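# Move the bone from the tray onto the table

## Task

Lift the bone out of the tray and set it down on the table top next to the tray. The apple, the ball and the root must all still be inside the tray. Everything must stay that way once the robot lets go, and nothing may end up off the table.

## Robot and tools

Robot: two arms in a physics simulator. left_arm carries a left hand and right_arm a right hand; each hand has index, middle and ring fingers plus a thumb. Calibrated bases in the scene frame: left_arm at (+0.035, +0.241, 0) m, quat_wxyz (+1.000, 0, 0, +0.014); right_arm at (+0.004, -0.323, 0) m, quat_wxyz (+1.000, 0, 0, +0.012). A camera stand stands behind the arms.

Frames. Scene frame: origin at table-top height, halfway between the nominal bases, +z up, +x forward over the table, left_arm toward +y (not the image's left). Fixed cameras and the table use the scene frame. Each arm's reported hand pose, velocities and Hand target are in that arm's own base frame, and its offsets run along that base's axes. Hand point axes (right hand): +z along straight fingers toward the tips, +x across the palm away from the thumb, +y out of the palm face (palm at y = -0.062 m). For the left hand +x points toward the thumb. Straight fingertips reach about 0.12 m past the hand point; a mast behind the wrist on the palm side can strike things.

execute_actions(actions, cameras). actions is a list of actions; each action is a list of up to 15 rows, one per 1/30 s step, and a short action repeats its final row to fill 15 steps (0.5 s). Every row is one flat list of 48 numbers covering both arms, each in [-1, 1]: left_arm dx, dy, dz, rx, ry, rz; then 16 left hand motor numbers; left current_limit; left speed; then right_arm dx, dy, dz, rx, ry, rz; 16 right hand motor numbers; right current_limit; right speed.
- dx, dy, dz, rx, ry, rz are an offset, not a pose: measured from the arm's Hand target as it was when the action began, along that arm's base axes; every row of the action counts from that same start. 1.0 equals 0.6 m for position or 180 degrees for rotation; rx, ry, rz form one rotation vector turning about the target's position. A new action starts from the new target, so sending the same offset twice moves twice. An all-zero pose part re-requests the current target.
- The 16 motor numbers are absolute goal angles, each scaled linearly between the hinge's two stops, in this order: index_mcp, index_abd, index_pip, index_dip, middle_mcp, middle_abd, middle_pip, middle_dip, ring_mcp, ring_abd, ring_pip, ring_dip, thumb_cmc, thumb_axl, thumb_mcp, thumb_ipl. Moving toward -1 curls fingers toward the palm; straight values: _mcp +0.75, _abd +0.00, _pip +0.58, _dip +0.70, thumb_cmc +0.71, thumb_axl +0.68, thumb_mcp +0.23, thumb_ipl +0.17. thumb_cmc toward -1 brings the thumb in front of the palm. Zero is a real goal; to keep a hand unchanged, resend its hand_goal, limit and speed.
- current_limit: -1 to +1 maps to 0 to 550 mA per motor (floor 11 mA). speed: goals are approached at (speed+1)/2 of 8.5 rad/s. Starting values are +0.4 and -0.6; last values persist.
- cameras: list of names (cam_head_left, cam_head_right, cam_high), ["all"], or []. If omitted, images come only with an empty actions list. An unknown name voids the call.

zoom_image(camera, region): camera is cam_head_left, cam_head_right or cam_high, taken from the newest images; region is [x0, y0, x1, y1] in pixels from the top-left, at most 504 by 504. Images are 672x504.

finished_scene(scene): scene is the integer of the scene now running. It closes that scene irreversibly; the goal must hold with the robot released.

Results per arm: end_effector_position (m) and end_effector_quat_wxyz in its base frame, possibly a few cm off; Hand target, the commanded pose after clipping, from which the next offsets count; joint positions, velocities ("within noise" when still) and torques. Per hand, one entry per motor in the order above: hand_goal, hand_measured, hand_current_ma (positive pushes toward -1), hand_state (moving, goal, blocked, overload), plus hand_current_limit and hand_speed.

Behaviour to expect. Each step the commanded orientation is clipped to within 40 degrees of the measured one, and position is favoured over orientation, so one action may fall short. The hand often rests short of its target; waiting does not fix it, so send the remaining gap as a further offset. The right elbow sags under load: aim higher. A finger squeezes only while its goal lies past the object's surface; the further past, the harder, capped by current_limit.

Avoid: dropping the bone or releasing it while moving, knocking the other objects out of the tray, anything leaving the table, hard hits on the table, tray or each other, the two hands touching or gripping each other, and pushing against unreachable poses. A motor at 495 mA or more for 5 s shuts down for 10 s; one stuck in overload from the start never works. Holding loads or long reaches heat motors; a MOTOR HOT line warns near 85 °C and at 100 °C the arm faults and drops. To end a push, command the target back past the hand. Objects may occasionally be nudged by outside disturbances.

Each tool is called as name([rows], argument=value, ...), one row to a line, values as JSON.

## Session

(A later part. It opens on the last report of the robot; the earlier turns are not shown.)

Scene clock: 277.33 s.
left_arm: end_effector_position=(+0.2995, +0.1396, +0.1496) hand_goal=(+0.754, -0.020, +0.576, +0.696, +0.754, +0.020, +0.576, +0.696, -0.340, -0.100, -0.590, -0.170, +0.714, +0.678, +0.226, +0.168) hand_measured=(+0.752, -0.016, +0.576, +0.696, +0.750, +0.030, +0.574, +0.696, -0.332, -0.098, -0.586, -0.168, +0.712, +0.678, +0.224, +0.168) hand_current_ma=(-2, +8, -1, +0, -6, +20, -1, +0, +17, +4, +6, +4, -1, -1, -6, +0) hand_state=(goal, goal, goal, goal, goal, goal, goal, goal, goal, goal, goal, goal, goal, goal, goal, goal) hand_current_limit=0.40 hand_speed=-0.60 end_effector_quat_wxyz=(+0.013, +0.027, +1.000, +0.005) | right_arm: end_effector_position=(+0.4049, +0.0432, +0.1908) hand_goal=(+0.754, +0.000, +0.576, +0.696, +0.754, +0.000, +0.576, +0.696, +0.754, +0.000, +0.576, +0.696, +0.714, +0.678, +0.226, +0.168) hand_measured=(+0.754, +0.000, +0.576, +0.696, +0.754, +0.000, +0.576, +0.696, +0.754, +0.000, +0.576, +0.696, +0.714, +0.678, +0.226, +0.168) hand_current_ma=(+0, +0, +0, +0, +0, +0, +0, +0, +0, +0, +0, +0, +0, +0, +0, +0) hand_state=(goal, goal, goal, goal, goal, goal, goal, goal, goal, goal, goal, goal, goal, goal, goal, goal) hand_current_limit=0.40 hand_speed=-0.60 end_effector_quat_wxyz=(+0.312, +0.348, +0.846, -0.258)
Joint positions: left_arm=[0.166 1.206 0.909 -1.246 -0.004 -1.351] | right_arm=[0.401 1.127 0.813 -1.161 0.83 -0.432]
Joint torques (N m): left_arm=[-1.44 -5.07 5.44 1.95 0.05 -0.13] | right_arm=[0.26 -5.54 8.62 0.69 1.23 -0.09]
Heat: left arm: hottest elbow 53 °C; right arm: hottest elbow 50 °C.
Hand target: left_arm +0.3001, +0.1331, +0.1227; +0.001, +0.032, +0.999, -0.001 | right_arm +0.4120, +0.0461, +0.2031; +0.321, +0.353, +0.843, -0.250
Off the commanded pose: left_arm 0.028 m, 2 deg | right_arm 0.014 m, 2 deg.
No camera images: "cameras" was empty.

execute_actions([
  [[0.0,0,0.02,0,0,0,0.754,-0.02,0.576,0.696,0.754,0.02,0.576,0.696,-0.34,-0.1,-0.59,-0.17,0.714,0.678,0.226,0.168,0.4,-0.6,0,0,0,0,0,0,0.754,0,0.576,0.696,0.754,0,0.576,0.696,0.754,0,0.576,0.696,0.714,0.678,0.226,0.168,0.4,-0.6]],
], cameras=["cam_head_left","cam_head_right","cam_high"])

zoom_image(camera="cam_high", region=[160, 270, 230, 340])

zoom_image(camera="cam_head_right", region=[170, 300, 240, 370])

zoom_image(camera="cam_head_left", region=[165, 305, 235, 375])

Scene clock: 307.07 s.
left_arm: end_effector_position=(+0.2995, +0.1394, +0.1499) hand_goal=(+0.754, -0.020, +0.576, +0.696, +0.754, +0.020, +0.576, +0.696, -0.340, -0.100, -0.590, -0.170, +0.714, +0.678, +0.226, +0.168) hand_measured=(+0.752, -0.014, +0.576, +0.696, +0.750, +0.030, +0.574, +0.696, -0.332, -0.098, -0.586, -0.168, +0.712, +0.678, +0.224, +0.168) hand_current_ma=(-2, +8, -1, +0, -6, +20, -1, +0, +17, +4, +6, +4, -1, -1, -6, +0) hand_state=(goal, goal, goal, goal, goal, goal, goal, goal, goal, goal, goal, goal, goal, goal, goal, goal) hand_current_limit=0.40 hand_speed=-0.60 end_effector_quat_wxyz=(+0.014, +0.027, +1.000, +0.005) | right_arm: end_effector_position=(+0.4049, +0.0432, +0.1908) hand_goal=(+0.754, +0.000, +0.576, +0.696, +0.754, +0.000, +0.576, +0.696, +0.754, +0.000, +0.576, +0.696, +0.714, +0.678, +0.226, +0.168) hand_measured=(+0.754, +0.000, +0.576, +0.696, +0.754, +0.000, +0.576, +0.696, +0.754, +0.000, +0.576, +0.696, +0.714, +0.678, +0.226, +0.168) hand_current_ma=(+0, +0, +0, +0, +0, +0, +0, +0, +0, +0, +0, +0, +0, +0, +0, +0) hand_state=(goal, goal, goal, goal, goal, goal, goal, goal, goal, goal, goal, goal, goal, goal, goal, goal) hand_current_limit=0.40 hand_speed=-0.60 end_effector_quat_wxyz=(+0.312, +0.348, +0.846, -0.258)
Joint positions: left_arm=[0.165 1.204 0.909 -1.246 -0.004 -1.352] | right_arm=[0.401 1.127 0.813 -1.161 0.83 -0.432]
Joint torques (N m): left_arm=[-1.32 -5.66 7.21 0.62 0.05 -0.15] | right_arm=[0.26 -5.66 8.65 0.69 1.22 -0.08]
Heat: left arm: hottest elbow 50 °C; right arm: hottest elbow 50 °C.
Hand target: left_arm +0.3001, +0.1331, +0.1347; +0.001, +0.032, +0.999, -0.001 | right_arm +0.4120, +0.0461, +0.2031; +0.321, +0.353, +0.843, -0.250
Off the commanded pose: left_arm 0.016 m, 2 deg | right_arm 0.014 m, 2 deg.

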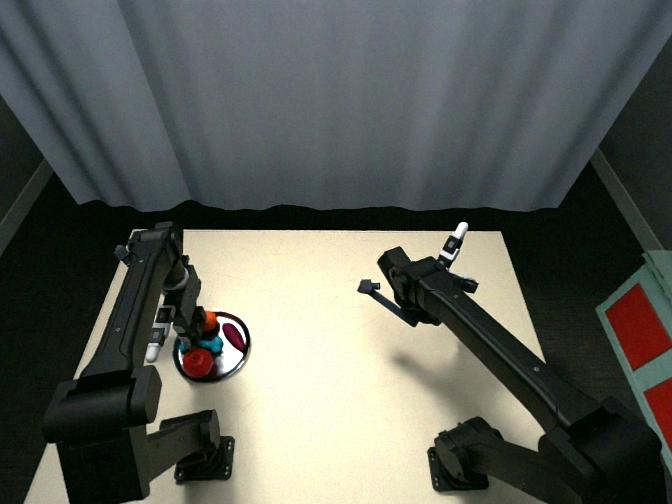

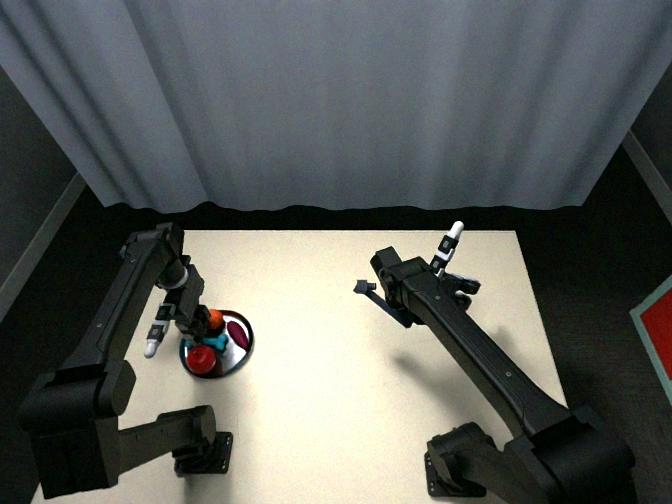

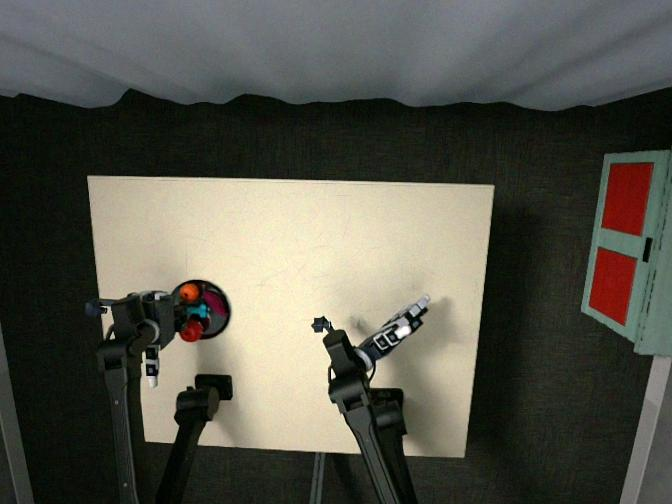

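Scaled by 7.200 from the camera's 672x504 image, which has a finer 960x720 frame.

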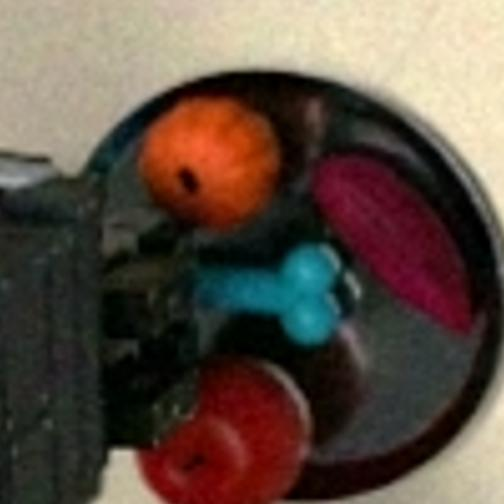

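Scaled by 7.200 from the camera's 672x504 image, which has a finer 960x720 frame.

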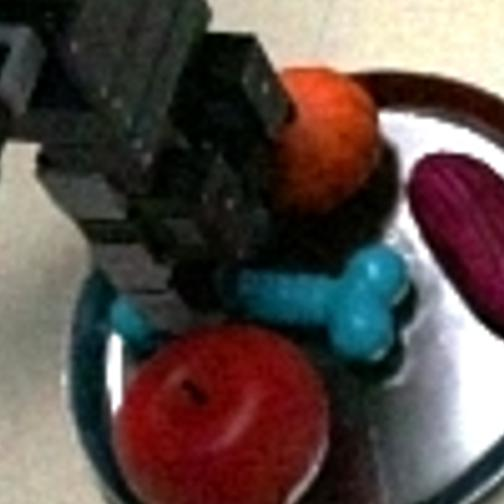

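Scaled by 7.200 from the camera's 672x504 image, which has a finer 960x720 frame.

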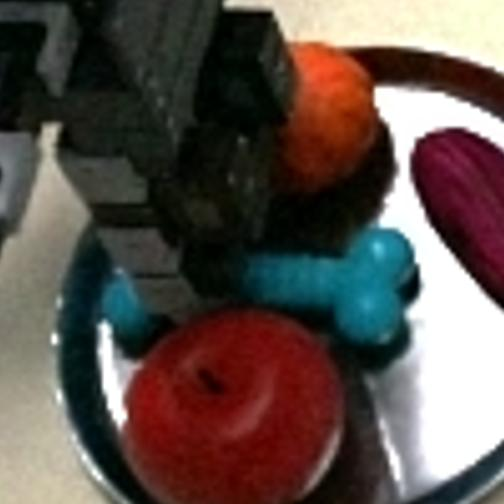

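execute_actions([
  [[0.006,0,0.08,0,0,0,0.754,0.05,0.576,0.696,0.754,-0.05,0.576,0.696,-0.34,-0.1,-0.59,-0.17,0.714,0.678,0.226,0.168,0.4,-0.8,0,0,0,0,0,0,0.754,0,0.576,0.696,0.754,0,0.576,0.696,0.754,0,0.576,0.696,0.714,0.678,0.226,0.168,0.4,-0.6]],
  [[0.0,0.039,0.02,0,0,0,0.754,0.05,0.576,0.696,0.754,-0.05,0.576,0.696,-0.34,-0.1,-0.59,-0.17,0.714,0.678,0.226,0.168,0.4,-0.6,0,0,0,0,0,0,0.754,0,0.576,0.696,0.754,0,0.576,0.696,0.754,0,0.576,0.696,0.714,0.678,0.226,0.168,0.4,-0.6]],
], cameras=["cam_head_left","cam_head_right"])

zoom_image(camera="cam_head_right", region=[170, 300, 240, 370])

zoom_image(camera="cam_head_left", region=[165, 305, 235, 375])

Scene clock: 418.67 s.
left_arm: end_effector_position=(+0.2926, +0.1503, +0.1798) hand_goal=(+0.754, +0.050, +0.576, +0.696, +0.754, -0.050, +0.576, +0.696, -0.340, -0.100, -0.590, -0.170, +0.714, +0.678, +0.226, +0.168) hand_measured=(+0.750, +0.046, +0.576, +0.696, +0.752, -0.048, +0.574, +0.696, -0.332, -0.098, -0.586, -0.168, +0.712, +0.678, +0.224, +0.168) hand_current_ma=(-6, -6, -1, +0, -5, +4, -1, +0, +17, +4, +6, +4, -2, -1, -6, +0) hand_state=(goal, goal, goal, goal, goal, goal, goal, goal, goal, goal, goal, goal, goal, goal, goal, goal) hand_current_limit=0.40 hand_speed=-0.60 end_effector_quat_wxyz=(-0.013, +0.033, +0.999, -0.003) | right_arm: end_effector_position=(+0.4049, +0.0432, +0.1908) hand_goal=(+0.754, +0.000, +0.576, +0.696, +0.754, +0.000, +0.576, +0.696, +0.754, +0.000, +0.576, +0.696, +0.714, +0.678, +0.226, +0.168) hand_measured=(+0.754, +0.000, +0.576, +0.696, +0.754, +0.000, +0.576, +0.696, +0.754, +0.000, +0.576, +0.696, +0.714, +0.678, +0.226, +0.168) hand_current_ma=(+0, +0, +0, +0, +0, +0, +0, +0, +0, +0, +0, +0, +0, +0, +0, +0) hand_state=(goal, goal, goal, goal, goal, goal, goal, goal, goal, goal, goal, goal, goal, goal, goal, goal) hand_current_limit=0.40 hand_speed=-0.60 end_effector_quat_wxyz=(+0.312, +0.348, +0.846, -0.258)
Joint positions: left_arm=[0.205 1.204 0.99 -1.383 -0.001 -1.3] | right_arm=[0.401 1.127 0.813 -1.161 0.83 -0.432]
Joint torques (N m): left_arm=[1.26 -7.47 12.14 -0.58 -0.11 0.05] | right_arm=[0.32 -5.6 8.65 0.72 1.23 -0.09]
Heat: left arm: hottest elbow 51 °C; right arm: hottest elbow 51 °C.
Hand target: left_arm +0.3036, +0.1565, +0.1946; +0.000, +0.032, +0.999, -0.001 | right_arm +0.4120, +0.0461, +0.2031; +0.321, +0.353, +0.843, -0.250
Off the commanded pose: left_arm 0.020 m, 2 deg | right_arm 0.014 m, 2 deg.
Images, in order (width x height): cam_head_left 672x504, cam_head_right 672x504.

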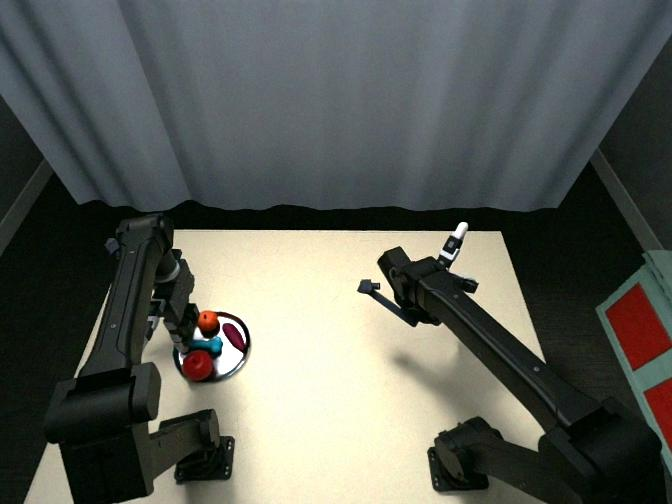

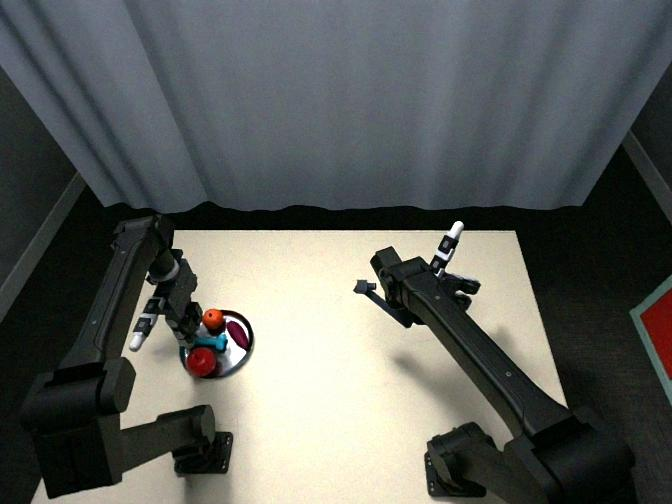

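Scaled by 7.200 from the camera's 672x504 image, which has a finer 960x720 frame.

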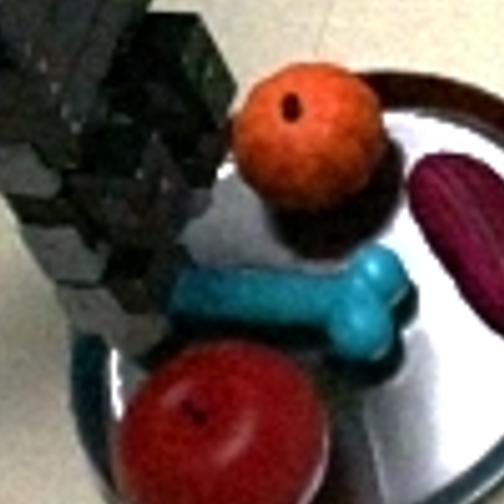

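Scaled by 7.200 from the camera's 672x504 image, which has a finer 960x720 frame.

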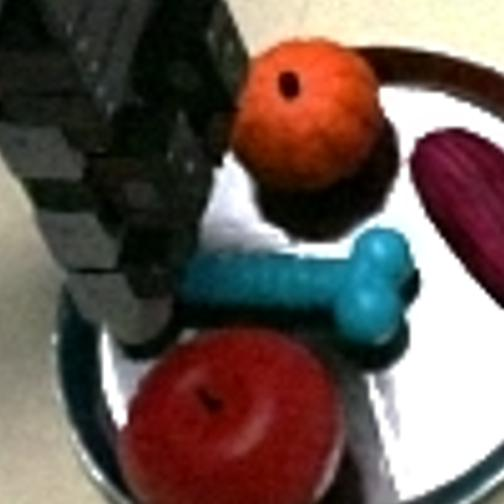

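execute_actions([
  [[-0.007,0.005,-0.045,0,0,0,0.754,0.05,0.576,0.696,0.754,-0.05,0.576,0.696,-0.34,-0.1,-0.59,-0.17,0.714,0.678,0.226,0.168,0.4,-0.8,0,0,0,0,0,0,0.754,0,0.576,0.696,0.754,0,0.576,0.696,0.754,0,0.576,0.696,0.714,0.678,0.226,0.168,0.4,-0.6]],
  [[0.0,0,-0.045,0,0,0,0.754,0.05,0.576,0.696,0.754,-0.05,0.576,0.696,-0.34,-0.1,-0.59,-0.17,0.714,0.678,0.226,0.168,0.4,-0.6,0,0,0,0,0,0,0.754,0,0.576,0.696,0.754,0,0.576,0.696,0.754,0,0.576,0.696,0.714,0.678,0.226,0.168,0.4,-0.6]],
], cameras=["cam_head_left","cam_head_right","cam_high"])

zoom_image(camera="cam_head_right", region=[170, 300, 240, 370])

zoom_image(camera="cam_head_left", region=[165, 305, 235, 375])

zoom_image(camera="cam_high", region=[160, 270, 230, 340])

Scene clock: 453.90 s.
left_arm: end_effector_position=(+0.2982, +0.1545, +0.1465) hand_goal=(+0.754, +0.050, +0.576, +0.696, +0.754, -0.050, +0.576, +0.696, -0.340, -0.100, -0.590, -0.170, +0.714, +0.678, +0.226, +0.168) hand_measured=(+0.750, +0.046, +0.576, +0.696, +0.752, -0.048, +0.574, +0.696, -0.332, -0.098, -0.586, -0.168, +0.712, +0.678, +0.224, +0.168) hand_current_ma=(-6, -4, -1, +0, -5, +4, -1, +0, +17, +4, +6, +4, -2, -1, -6, +0) hand_state=(goal, goal, goal, goal, goal, goal, goal, goal, goal, goal, goal, goal, goal, goal, goal, goal) hand_current_limit=0.40 hand_speed=-0.60 end_effector_quat_wxyz=(+0.003, +0.035, +0.999, +0.001) | right_arm: end_effector_position=(+0.4049, +0.0432, +0.1908) hand_goal=(+0.754, +0.000, +0.576, +0.696, +0.754, +0.000, +0.576, +0.696, +0.754, +0.000, +0.576, +0.696, +0.714, +0.678, +0.226, +0.168) hand_measured=(+0.754, +0.000, +0.576, +0.696, +0.754, +0.000, +0.576, +0.696, +0.754, +0.000, +0.576, +0.696, +0.714, +0.678, +0.226, +0.168) hand_current_ma=(+0, +0, +0, +0, +0, +0, +0, +0, +0, +0, +0, +0, +0, +0, +0, +0) hand_state=(goal, goal, goal, goal, goal, goal, goal, goal, goal, goal, goal, goal, goal, goal, goal, goal) hand_current_limit=0.40 hand_speed=-0.60 end_effector_quat_wxyz=(+0.312, +0.348, +0.846, -0.258)
Joint positions: left_arm=[0.214 1.223 0.915 -1.257 -0.001 -1.287] | right_arm=[0.401 1.127 0.813 -1.161 0.83 -0.432]
Joint torques (N m): left_arm=[1.55 -6.59 8.35 0.49 -0.07 0.02] | right_arm=[0.21 -5.54 8.66 0.68 1.22 -0.09]
Heat: left arm: hottest elbow 58 °C; right arm: hottest elbow 51 °C.
Hand target: left_arm +0.2995, +0.1594, +0.1406; +0.000, +0.032, +0.999, -0.001 | right_arm +0.4120, +0.0461, +0.2031; +0.321, +0.353, +0.843, -0.250
Off the commanded pose: left_arm 0.008 m, 0 deg | right_arm 0.014 m, 2 deg.

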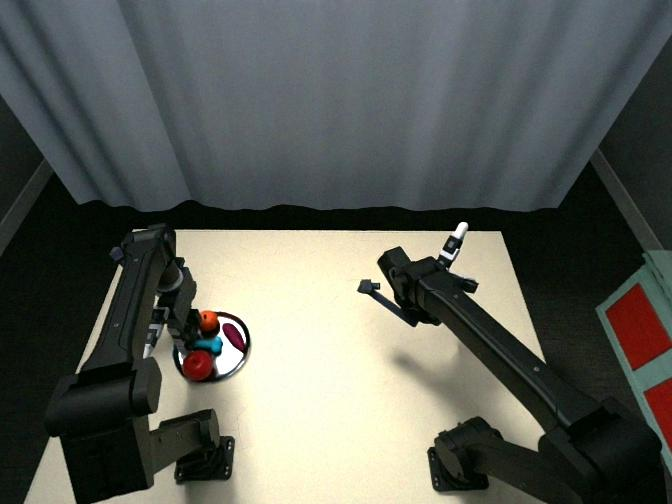

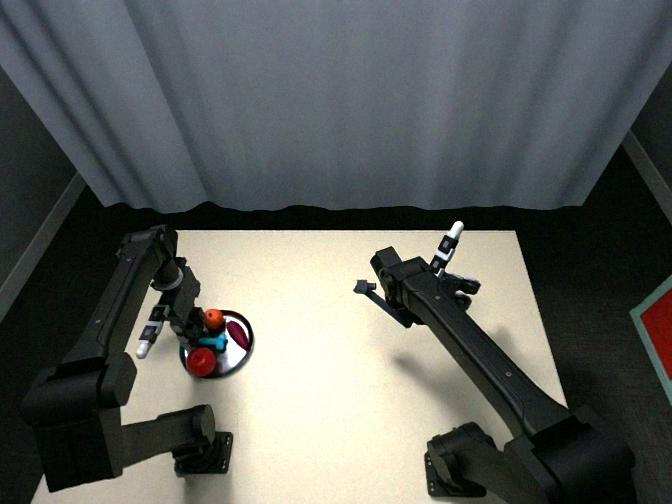

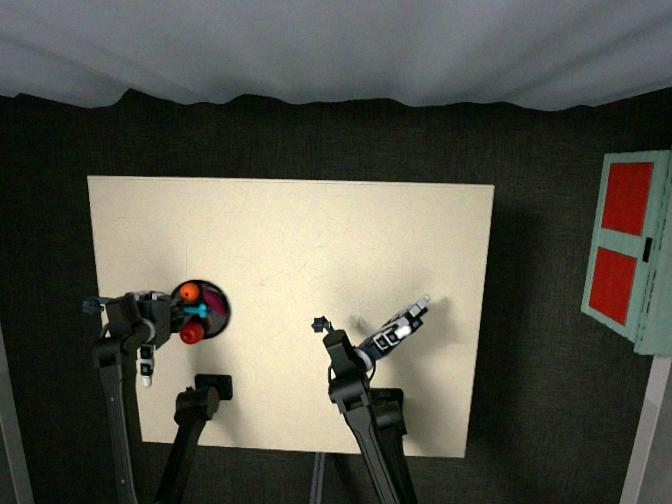

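Scaled by 7.200 from the camera's 672x504 image, which has a finer 960x720 frame.

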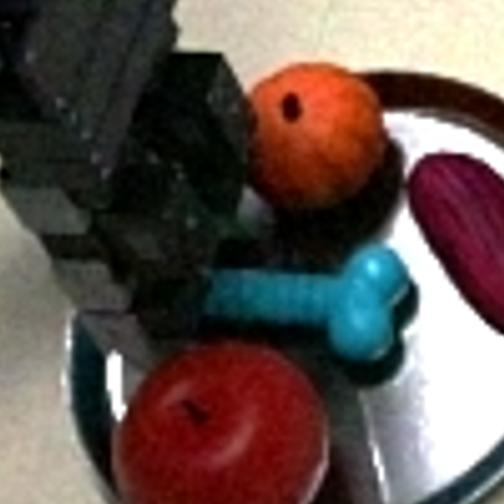

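Scaled by 7.200 from the camera's 672x504 image, which has a finer 960x720 frame.

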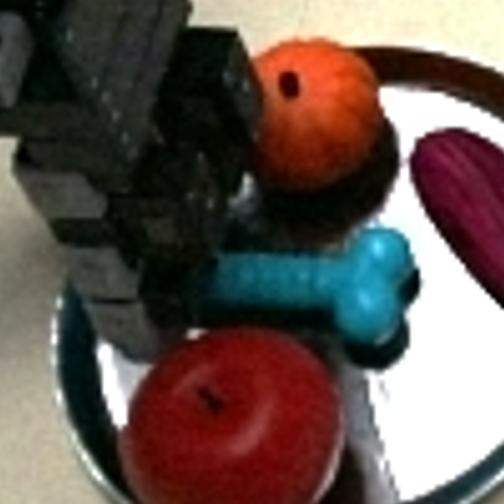

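Scaled by 7.200 from the camera's 672x504 image, which has a finer 960x720 frame.

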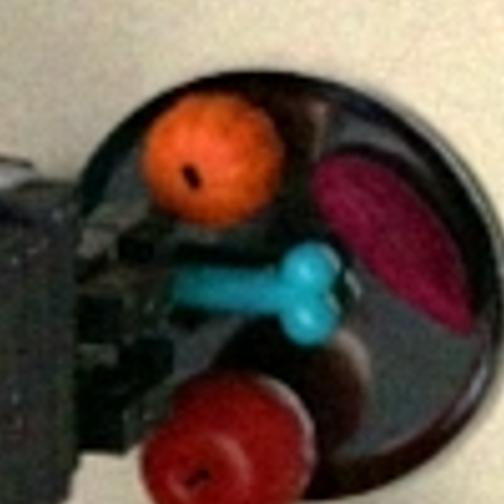

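execute_actions([
  [[0.0,-0.003,-0.025,0,0,0,0.754,0.05,0.576,0.696,0.754,-0.05,0.576,0.696,-0.34,-0.1,-0.59,-0.17,0.714,0.678,0.226,0.168,0.4,-0.8,0,0,0,0,0,0,0.754,0,0.576,0.696,0.754,0,0.576,0.696,0.754,0,0.576,0.696,0.714,0.678,0.226,0.168,0.4,-0.6]],
], cameras=["cam_head_left","cam_high"])

zoom_image(camera="cam_head_left", region=[165, 305, 235, 375])

zoom_image(camera="cam_high", region=[160, 270, 230, 340])

Scene clock: 466.73 s.
left_arm: end_effector_position=(+0.2982, +0.1544, +0.1372) hand_goal=(+0.754, +0.050, +0.576, +0.696, +0.754, -0.050, +0.576, +0.696, -0.340, -0.100, -0.590, -0.170, +0.714, +0.678, +0.226, +0.168) hand_measured=(+0.756, +0.054, +0.576, +0.696, +0.752, -0.044, +0.576, +0.696, -0.332, -0.098, -0.586, -0.168, +0.714, +0.678, +0.224, +0.168) hand_current_ma=(+2, +5, +1, +0, -4, +12, +0, +0, +17, +4, +6, +4, -1, -1, -6, +0) hand_state=(goal, goal, goal, goal, goal, goal, goal, goal, goal, goal, goal, goal, goal, goal, goal, goal) hand_current_limit=0.40 hand_speed=-0.80 end_effector_quat_wxyz=(+0.006, +0.035, +0.999, +0.002) | right_arm: end_effector_position=(+0.4049, +0.0432, +0.1908) hand_goal=(+0.754, +0.000, +0.576, +0.696, +0.754, +0.000, +0.576, +0.696, +0.754, +0.000, +0.576, +0.696, +0.714, +0.678, +0.226, +0.168) hand_measured=(+0.754, +0.000, +0.576, +0.696, +0.754, +0.000, +0.576, +0.696, +0.754, +0.000, +0.576, +0.696, +0.714, +0.678, +0.226, +0.168) hand_current_ma=(+0, +0, +0, +0, +0, +0, +0, +0, +0, +0, +0, +0, +0, +0, +0, +0) hand_state=(goal, goal, goal, goal, goal, goal, goal, goal, goal, goal, goal, goal, goal, goal, goal, goal) hand_current_limit=0.40 hand_speed=-0.60 end_effector_quat_wxyz=(+0.312, +0.348, +0.846, -0.258)
Joint positions: left_arm=[0.214 1.227 0.893 -1.224 -0.001 -1.287] | right_arm=[0.401 1.127 0.813 -1.161 0.83 -0.432]
Joint torques (N m): left_arm=[0.85 -6.01 7.69 0.84 -0.09 -0.04] | right_arm=[0.21 -5.54 8.66 0.69 1.23 -0.08]
Heat: left arm: hottest elbow 56 °C; right arm: hottest elbow 51 °C.
Hand target: left_arm +0.2995, +0.1576, +0.1256; +0.000, +0.032, +0.999, -0.001 | right_arm +0.4120, +0.0461, +0.2031; +0.321, +0.353, +0.843, -0.250
Off the commanded pose: left_arm 0.012 m, 1 deg | right_arm 0.014 m, 2 deg.
Images, in order (width x height): cam_head_left 672x504, cam_high 672x504.

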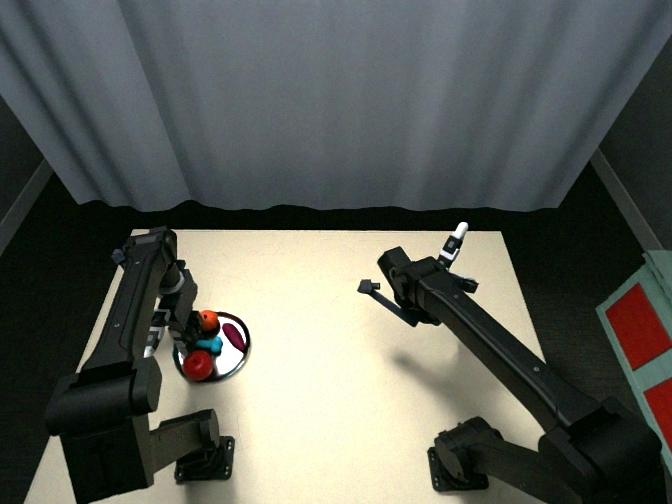

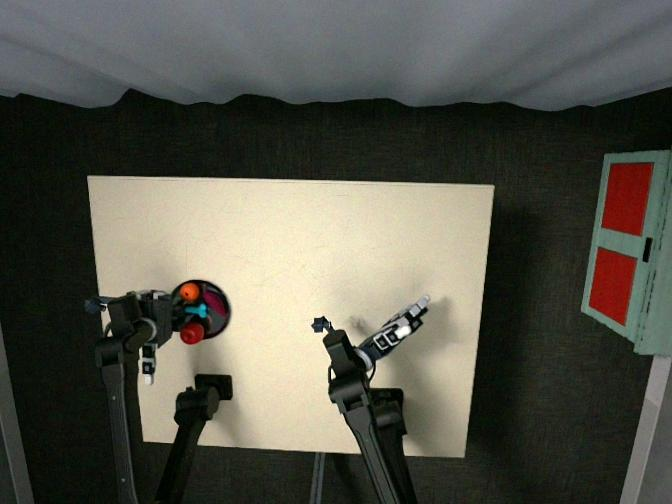

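Scaled by 7.200 from the camera's 672x504 image, which has a finer 960x720 frame.

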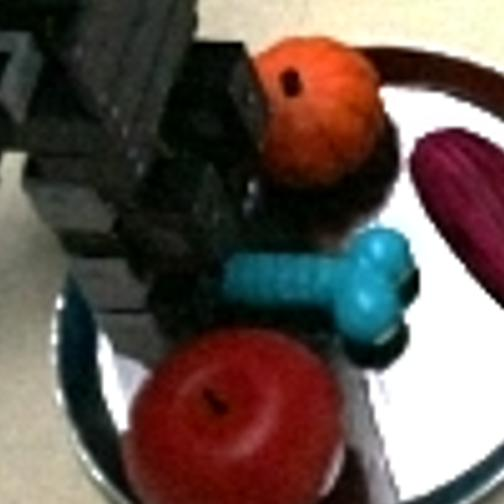

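Scaled by 7.200 from the camera's 672x504 image, which has a finer 960x720 frame.

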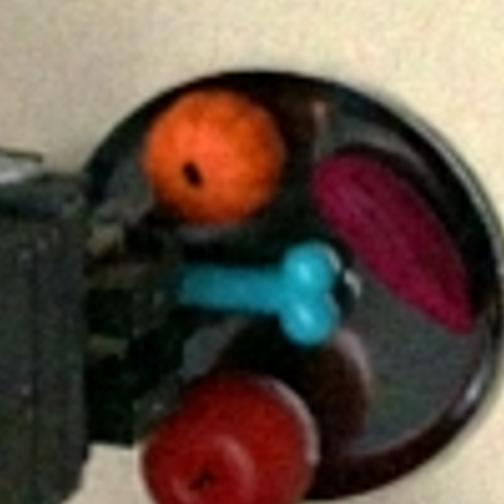

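execute_actions([
  [[-0.005,-0.018,0,0,0,0,0.754,0.05,0.576,0.696,0.754,-0.05,0.576,0.696,-0.34,-0.1,-0.59,-0.17,0.714,0.678,0.226,0.168,0.4,-0.8,0,0,0,0,0,0,0.754,0,0.576,0.696,0.754,0,0.576,0.696,0.754,0,0.576,0.696,0.714,0.678,0.226,0.168,0.4,-0.6]],
  [[0,-0.015,0,0,0,0,0.754,0.05,0.576,0.696,0.754,-0.05,0.576,0.696,-0.34,-0.1,-0.59,-0.17,0.714,0.678,0.226,0.168,0.4,-0.8,0,0,0,0,0,0,0.754,0,0.576,0.696,0.754,0,0.576,0.696,0.754,0,0.576,0.696,0.714,0.678,0.226,0.168,0.4,-0.6]],
], cameras=["cam_head_left","cam_high"])

zoom_image(camera="cam_head_left", region=[165, 305, 235, 375])

zoom_image(camera="cam_high", region=[160, 270, 230, 340])

Scene clock: 489.03 s.
left_arm: end_effector_position=(+0.2979, +0.1458, +0.1368) hand_goal=(+0.754, +0.050, +0.576, +0.696, +0.754, -0.050, +0.576, +0.696, -0.340, -0.100, -0.590, -0.170, +0.714, +0.678, +0.226, +0.168) hand_measured=(+0.754, +0.050, +0.576, +0.696, +0.734, -0.034, +0.564, +0.690, -0.332, -0.098, -0.586, -0.168, +0.714, +0.678, +0.224, +0.168) hand_current_ma=(-1, +1, +1, +0, -56, +35, -25, -13, +17, +4, +6, +4, -1, -1, -6, +0) hand_state=(goal, goal, goal, goal, blocked, goal, goal, goal, goal, goal, goal, goal, goal, goal, goal, goal) hand_current_limit=0.40 hand_speed=-0.80 end_effector_quat_wxyz=(+0.005, +0.027, +1.000, +0.004) | right_arm: end_effector_position=(+0.4049, +0.0432, +0.1908) hand_goal=(+0.754, +0.000, +0.576, +0.696, +0.754, +0.000, +0.576, +0.696, +0.754, +0.000, +0.576, +0.696, +0.714, +0.678, +0.226, +0.168) hand_measured=(+0.754, +0.000, +0.576, +0.696, +0.754, +0.000, +0.576, +0.696, +0.754, +0.000, +0.576, +0.696, +0.714, +0.678, +0.226, +0.168) hand_current_ma=(+0, +0, +0, +0, +0, +0, +0, +0, +0, +0, +0, +0, +0, +0, +0, +0) hand_state=(goal, goal, goal, goal, goal, goal, goal, goal, goal, goal, goal, goal, goal, goal, goal, goal) hand_current_limit=0.40 hand_speed=-0.60 end_effector_quat_wxyz=(+0.312, +0.348, +0.846, -0.258)
Joint positions: left_arm=[0.185 1.227 0.891 -1.223 -0.006 -1.332] | right_arm=[0.401 1.127 0.813 -1.161 0.83 -0.432]
Joint torques (N m): left_arm=[-1.61 -7.3 6.65 0.73 0.09 -0.14] | right_arm=[0.26 -5.54 8.62 0.68 1.22 -0.09]
Heat: left arm: hottest elbow 53 °C; right arm: hottest elbow 51 °C.
Hand target: left_arm +0.2965, +0.1379, +0.1256; +0.000, +0.032, +0.999, -0.001 | right_arm +0.4120, +0.0461, +0.2031; +0.321, +0.353, +0.843, -0.250
Off the commanded pose: left_arm 0.014 m, 1 deg | right_arm 0.014 m, 2 deg.
Images, in order (width x height): cam_head_left 672x504, cam_high 672x504.

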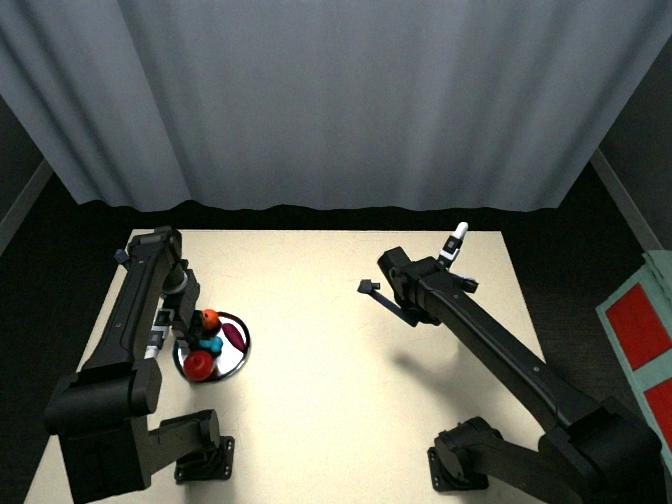

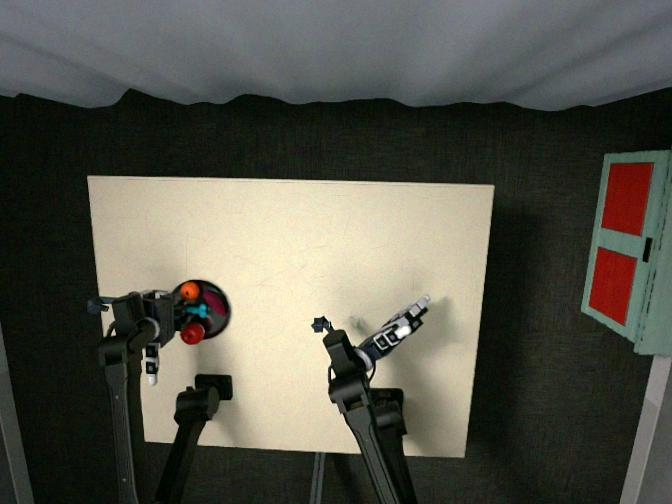

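Scaled by 7.200 from the camera's 672x504 image, which has a finer 960x720 frame.

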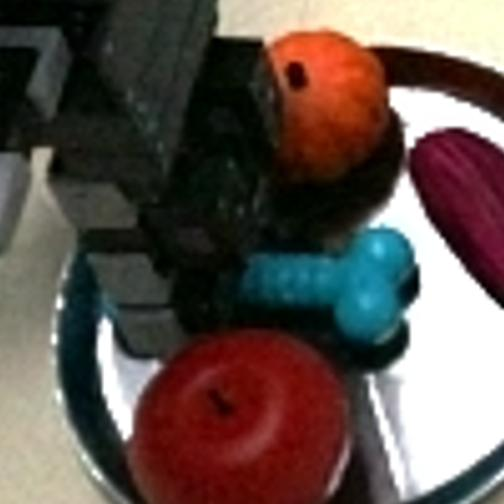

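Scaled by 7.200 from the camera's 672x504 image, which has a finer 960x720 frame.

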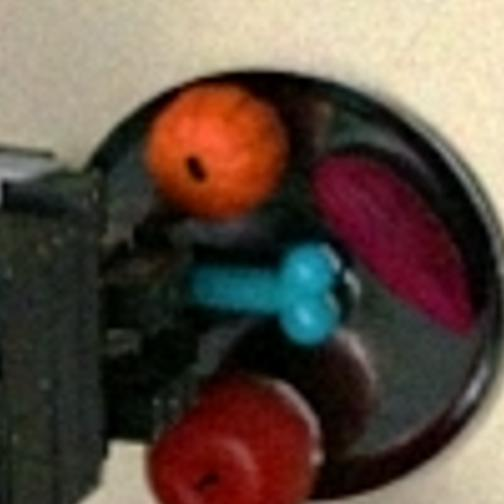

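execute_actions([
  [[-0.008,-0.006,0,0,0,0,0.754,0.05,0.576,0.696,0.754,-0.05,0.576,0.696,-0.34,-0.1,-0.59,-0.17,0.714,0.678,0.226,0.168,0.4,-0.8,0,0,0,0,0,0,0.754,0,0.576,0.696,0.754,0,0.576,0.696,0.754,0,0.576,0.696,0.714,0.678,0.226,0.168,0.4,-0.6]],
  [[0,-0.01,0,0,0,0,0.754,0.05,0.576,0.696,0.754,-0.05,0.576,0.696,-0.34,-0.1,-0.59,-0.17,0.714,0.678,0.226,0.168,0.4,-0.8,0,0,0,0,0,0,0.754,0,0.576,0.696,0.754,0,0.576,0.696,0.754,0,0.576,0.696,0.714,0.678,0.226,0.168,0.4,-0.6]],
], cameras=["cam_head_left","cam_high"])

zoom_image(camera="cam_head_left", region=[165, 305, 235, 375])

zoom_image(camera="cam_high", region=[160, 270, 230, 340])

Scene clock: 513.43 s.
left_arm: end_effector_position=(+0.2954, +0.1382, +0.1365) hand_goal=(+0.754, +0.050, +0.576, +0.696, +0.754, -0.050, +0.576, +0.696, -0.340, -0.100, -0.590, -0.170, +0.714, +0.678, +0.226, +0.168) hand_measured=(+0.754, +0.046, +0.576, +0.696, +0.714, -0.038, +0.550, +0.680, -0.332, -0.098, -0.586, -0.168, +0.714, +0.678, +0.224, +0.168) hand_current_ma=(-1, -5, +1, +0, -134, +22, -69, -39, +17, +4, +6, +4, -1, -1, -6, +0) hand_state=(goal, goal, goal, goal, blocked, goal, blocked, goal, goal, goal, goal, goal, goal, goal, goal, goal) hand_current_limit=0.40 hand_speed=-0.80 end_effector_quat_wxyz=(+0.008, +0.025, +1.000, +0.007) | right_arm: end_effector_position=(+0.4049, +0.0432, +0.1908) hand_goal=(+0.754, +0.000, +0.576, +0.696, +0.754, +0.000, +0.576, +0.696, +0.754, +0.000, +0.576, +0.696, +0.714, +0.678, +0.226, +0.168) hand_measured=(+0.754, +0.000, +0.576, +0.696, +0.754, +0.000, +0.576, +0.696, +0.754, +0.000, +0.576, +0.696, +0.714, +0.678, +0.226, +0.168) hand_current_ma=(+0, +0, +0, +0, +0, +0, +0, +0, +0, +0, +0, +0, +0, +0, +0, +0) hand_state=(goal, goal, goal, goal, goal, goal, goal, goal, goal, goal, goal, goal, goal, goal, goal, goal) hand_current_limit=0.40 hand_speed=-0.60 end_effector_quat_wxyz=(+0.312, +0.348, +0.846, -0.258)
Joint positions: left_arm=[0.16 1.213 0.877 -1.216 -0.011 -1.36] | right_arm=[0.401 1.127 0.813 -1.161 0.83 -0.432]
Joint torques (N m): left_arm=[-1.9 -7.36 6.61 0.36 0.26 -0.19] | right_arm=[0.15 -5.54 8.66 0.69 1.23 -0.09]
Heat: left arm: hottest elbow 53 °C; right arm: hottest elbow 51 °C.
Hand target: left_arm +0.2918, +0.1282, +0.1257; +0.001, +0.032, +0.999, -0.001 | right_arm +0.4120, +0.0461, +0.2031; +0.321, +0.353, +0.843, -0.250
Off the commanded pose: left_arm 0.015 m, 1 deg | right_arm 0.014 m, 2 deg.
Images, in order (width x height): cam_head_left 672x504, cam_high 672x504.

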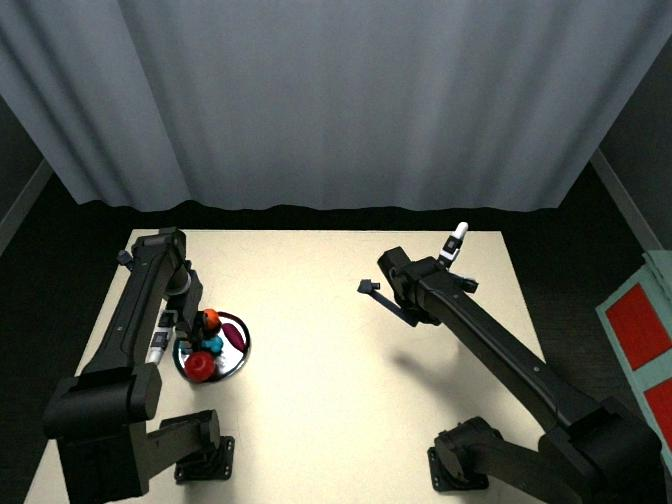

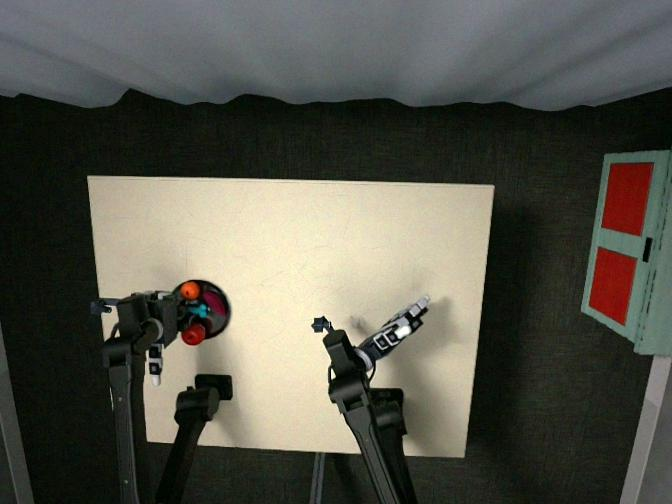

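Scaled by 7.200 from the camera's 672x504 image, which has a finer 960x720 frame.

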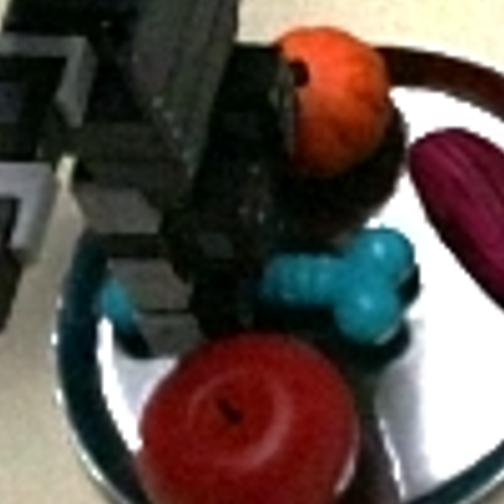

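Scaled by 7.200 from the camera's 672x504 image, which has a finer 960x720 frame.

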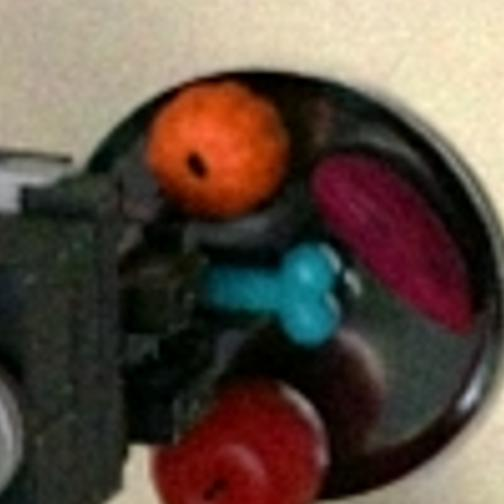

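execute_actions([
  [[0,0,-0.015,0,0,0,0.754,-0.02,0.576,0.696,0.754,0,0.576,0.696,-0.34,-0.1,-0.59,-0.17,0.714,0.678,0.226,0.168,0.4,-0.85,0,0,0,0,0,0,0.754,0,0.576,0.696,0.754,0,0.576,0.696,0.754,0,0.576,0.696,0.714,0.678,0.226,0.168,0.4,-0.6]],
], cameras=["cam_head_left","cam_high"])

zoom_image(camera="cam_head_left", region=[165, 305, 235, 375])

zoom_image(camera="cam_high", region=[160, 270, 230, 340])

Scene clock: 539.40 s.
left_arm: end_effector_position=(+0.2961, +0.1379, +0.1357) hand_goal=(+0.754, -0.020, +0.576, +0.696, +0.754, +0.000, +0.576, +0.696, -0.340, -0.100, -0.590, -0.170, +0.714, +0.678, +0.226, +0.168) hand_measured=(+0.752, +0.002, +0.576, +0.696, +0.714, -0.012, +0.550, +0.680, -0.332, -0.098, -0.586, -0.168, +0.712, +0.678, +0.224, +0.168) hand_current_ma=(-2, +48, +1, +0, -134, -22, -69, -39, +17, +4, +6, +4, -1, -1, -6, +0) hand_state=(goal, blocked, goal, goal, blocked, goal, blocked, goal, goal, goal, goal, goal, goal, goal, goal, goal) hand_current_limit=0.40 hand_speed=-0.85 end_effector_quat_wxyz=(+0.014, +0.025, +1.000, +0.008) | right_arm: end_effector_position=(+0.4049, +0.0432, +0.1908) hand_goal=(+0.754, +0.000, +0.576, +0.696, +0.754, +0.000, +0.576, +0.696, +0.754, +0.000, +0.576, +0.696, +0.714, +0.678, +0.226, +0.168) hand_measured=(+0.754, +0.000, +0.576, +0.696, +0.754, +0.000, +0.576, +0.696, +0.754, +0.000, +0.576, +0.696, +0.714, +0.678, +0.226, +0.168) hand_current_ma=(+0, +0, +0, +0, +0, +0, +0, +0, +0, +0, +0, +0, +0, +0, +0, +0) hand_state=(goal, goal, goal, goal, goal, goal, goal, goal, goal, goal, goal, goal, goal, goal, goal, goal) hand_current_limit=0.40 hand_speed=-0.60 end_effector_quat_wxyz=(+0.312, +0.348, +0.846, -0.258)
Joint positions: left_arm=[0.159 1.207 0.87 -1.203 -0.011 -1.361] | right_arm=[0.401 1.127 0.813 -1.161 0.83 -0.432]
Joint torques (N m): left_arm=[-1.85 -6.18 5.85 0.88 0.25 -0.14] | right_arm=[0.15 -5.6 8.66 0.66 1.23 -0.09]
Heat: left arm: hottest elbow 50 °C; right arm: hottest elbow 51 °C.
Hand target: left_arm +0.2916, +0.1283, +0.1166; +0.000, +0.032, +0.999, -0.001 | right_arm +0.4120, +0.0461, +0.2031; +0.321, +0.353, +0.843, -0.250
Off the commanded pose: left_arm 0.022 m, 2 deg | right_arm 0.014 m, 2 deg.
Images, in order (width x height): cam_head_left 672x504, cam_high 672x504.

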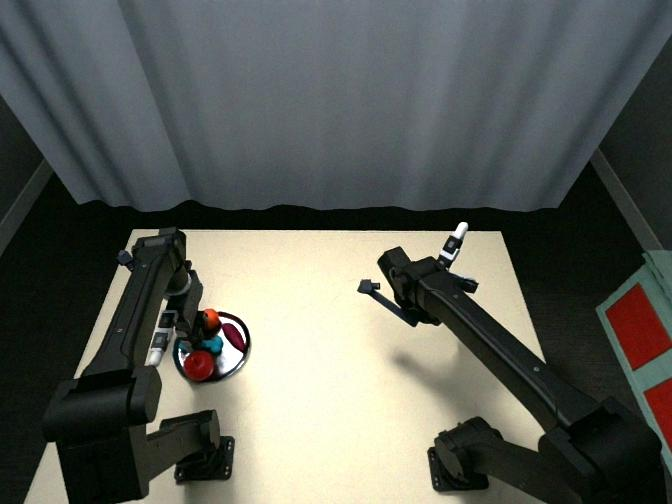

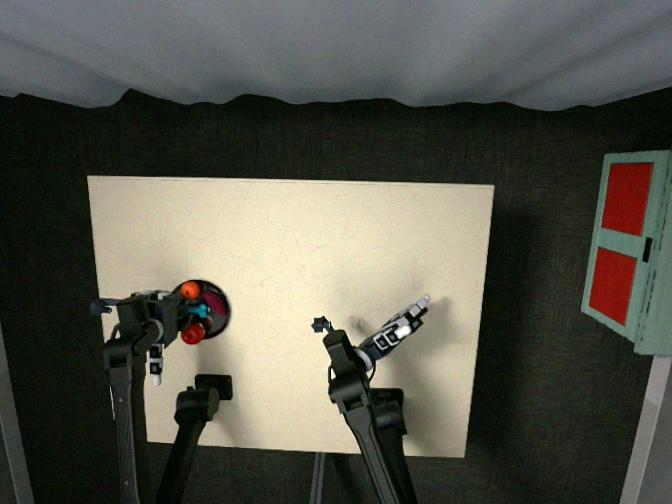

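Scaled by 7.200 from the camera's 672x504 image, which has a finer 960x720 frame.

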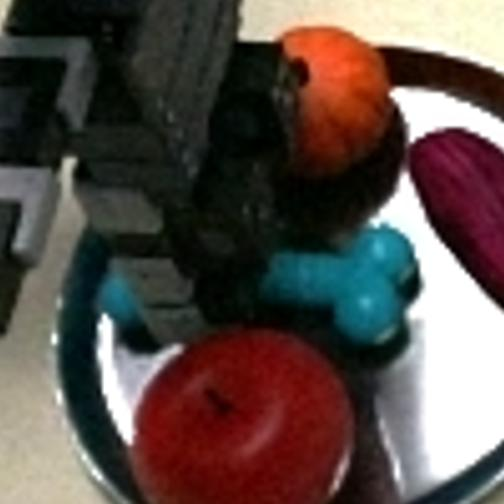

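Scaled by 7.200 from the camera's 672x504 image, which has a finer 960x720 frame.

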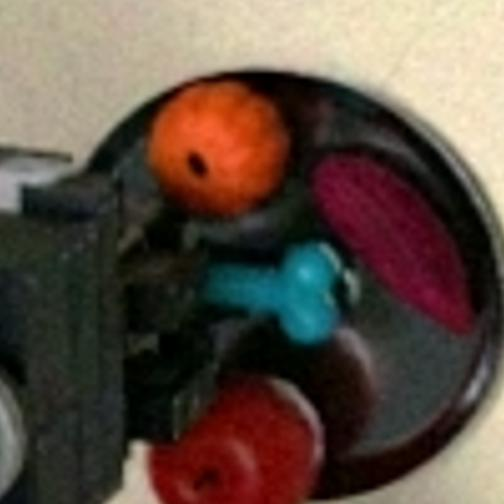

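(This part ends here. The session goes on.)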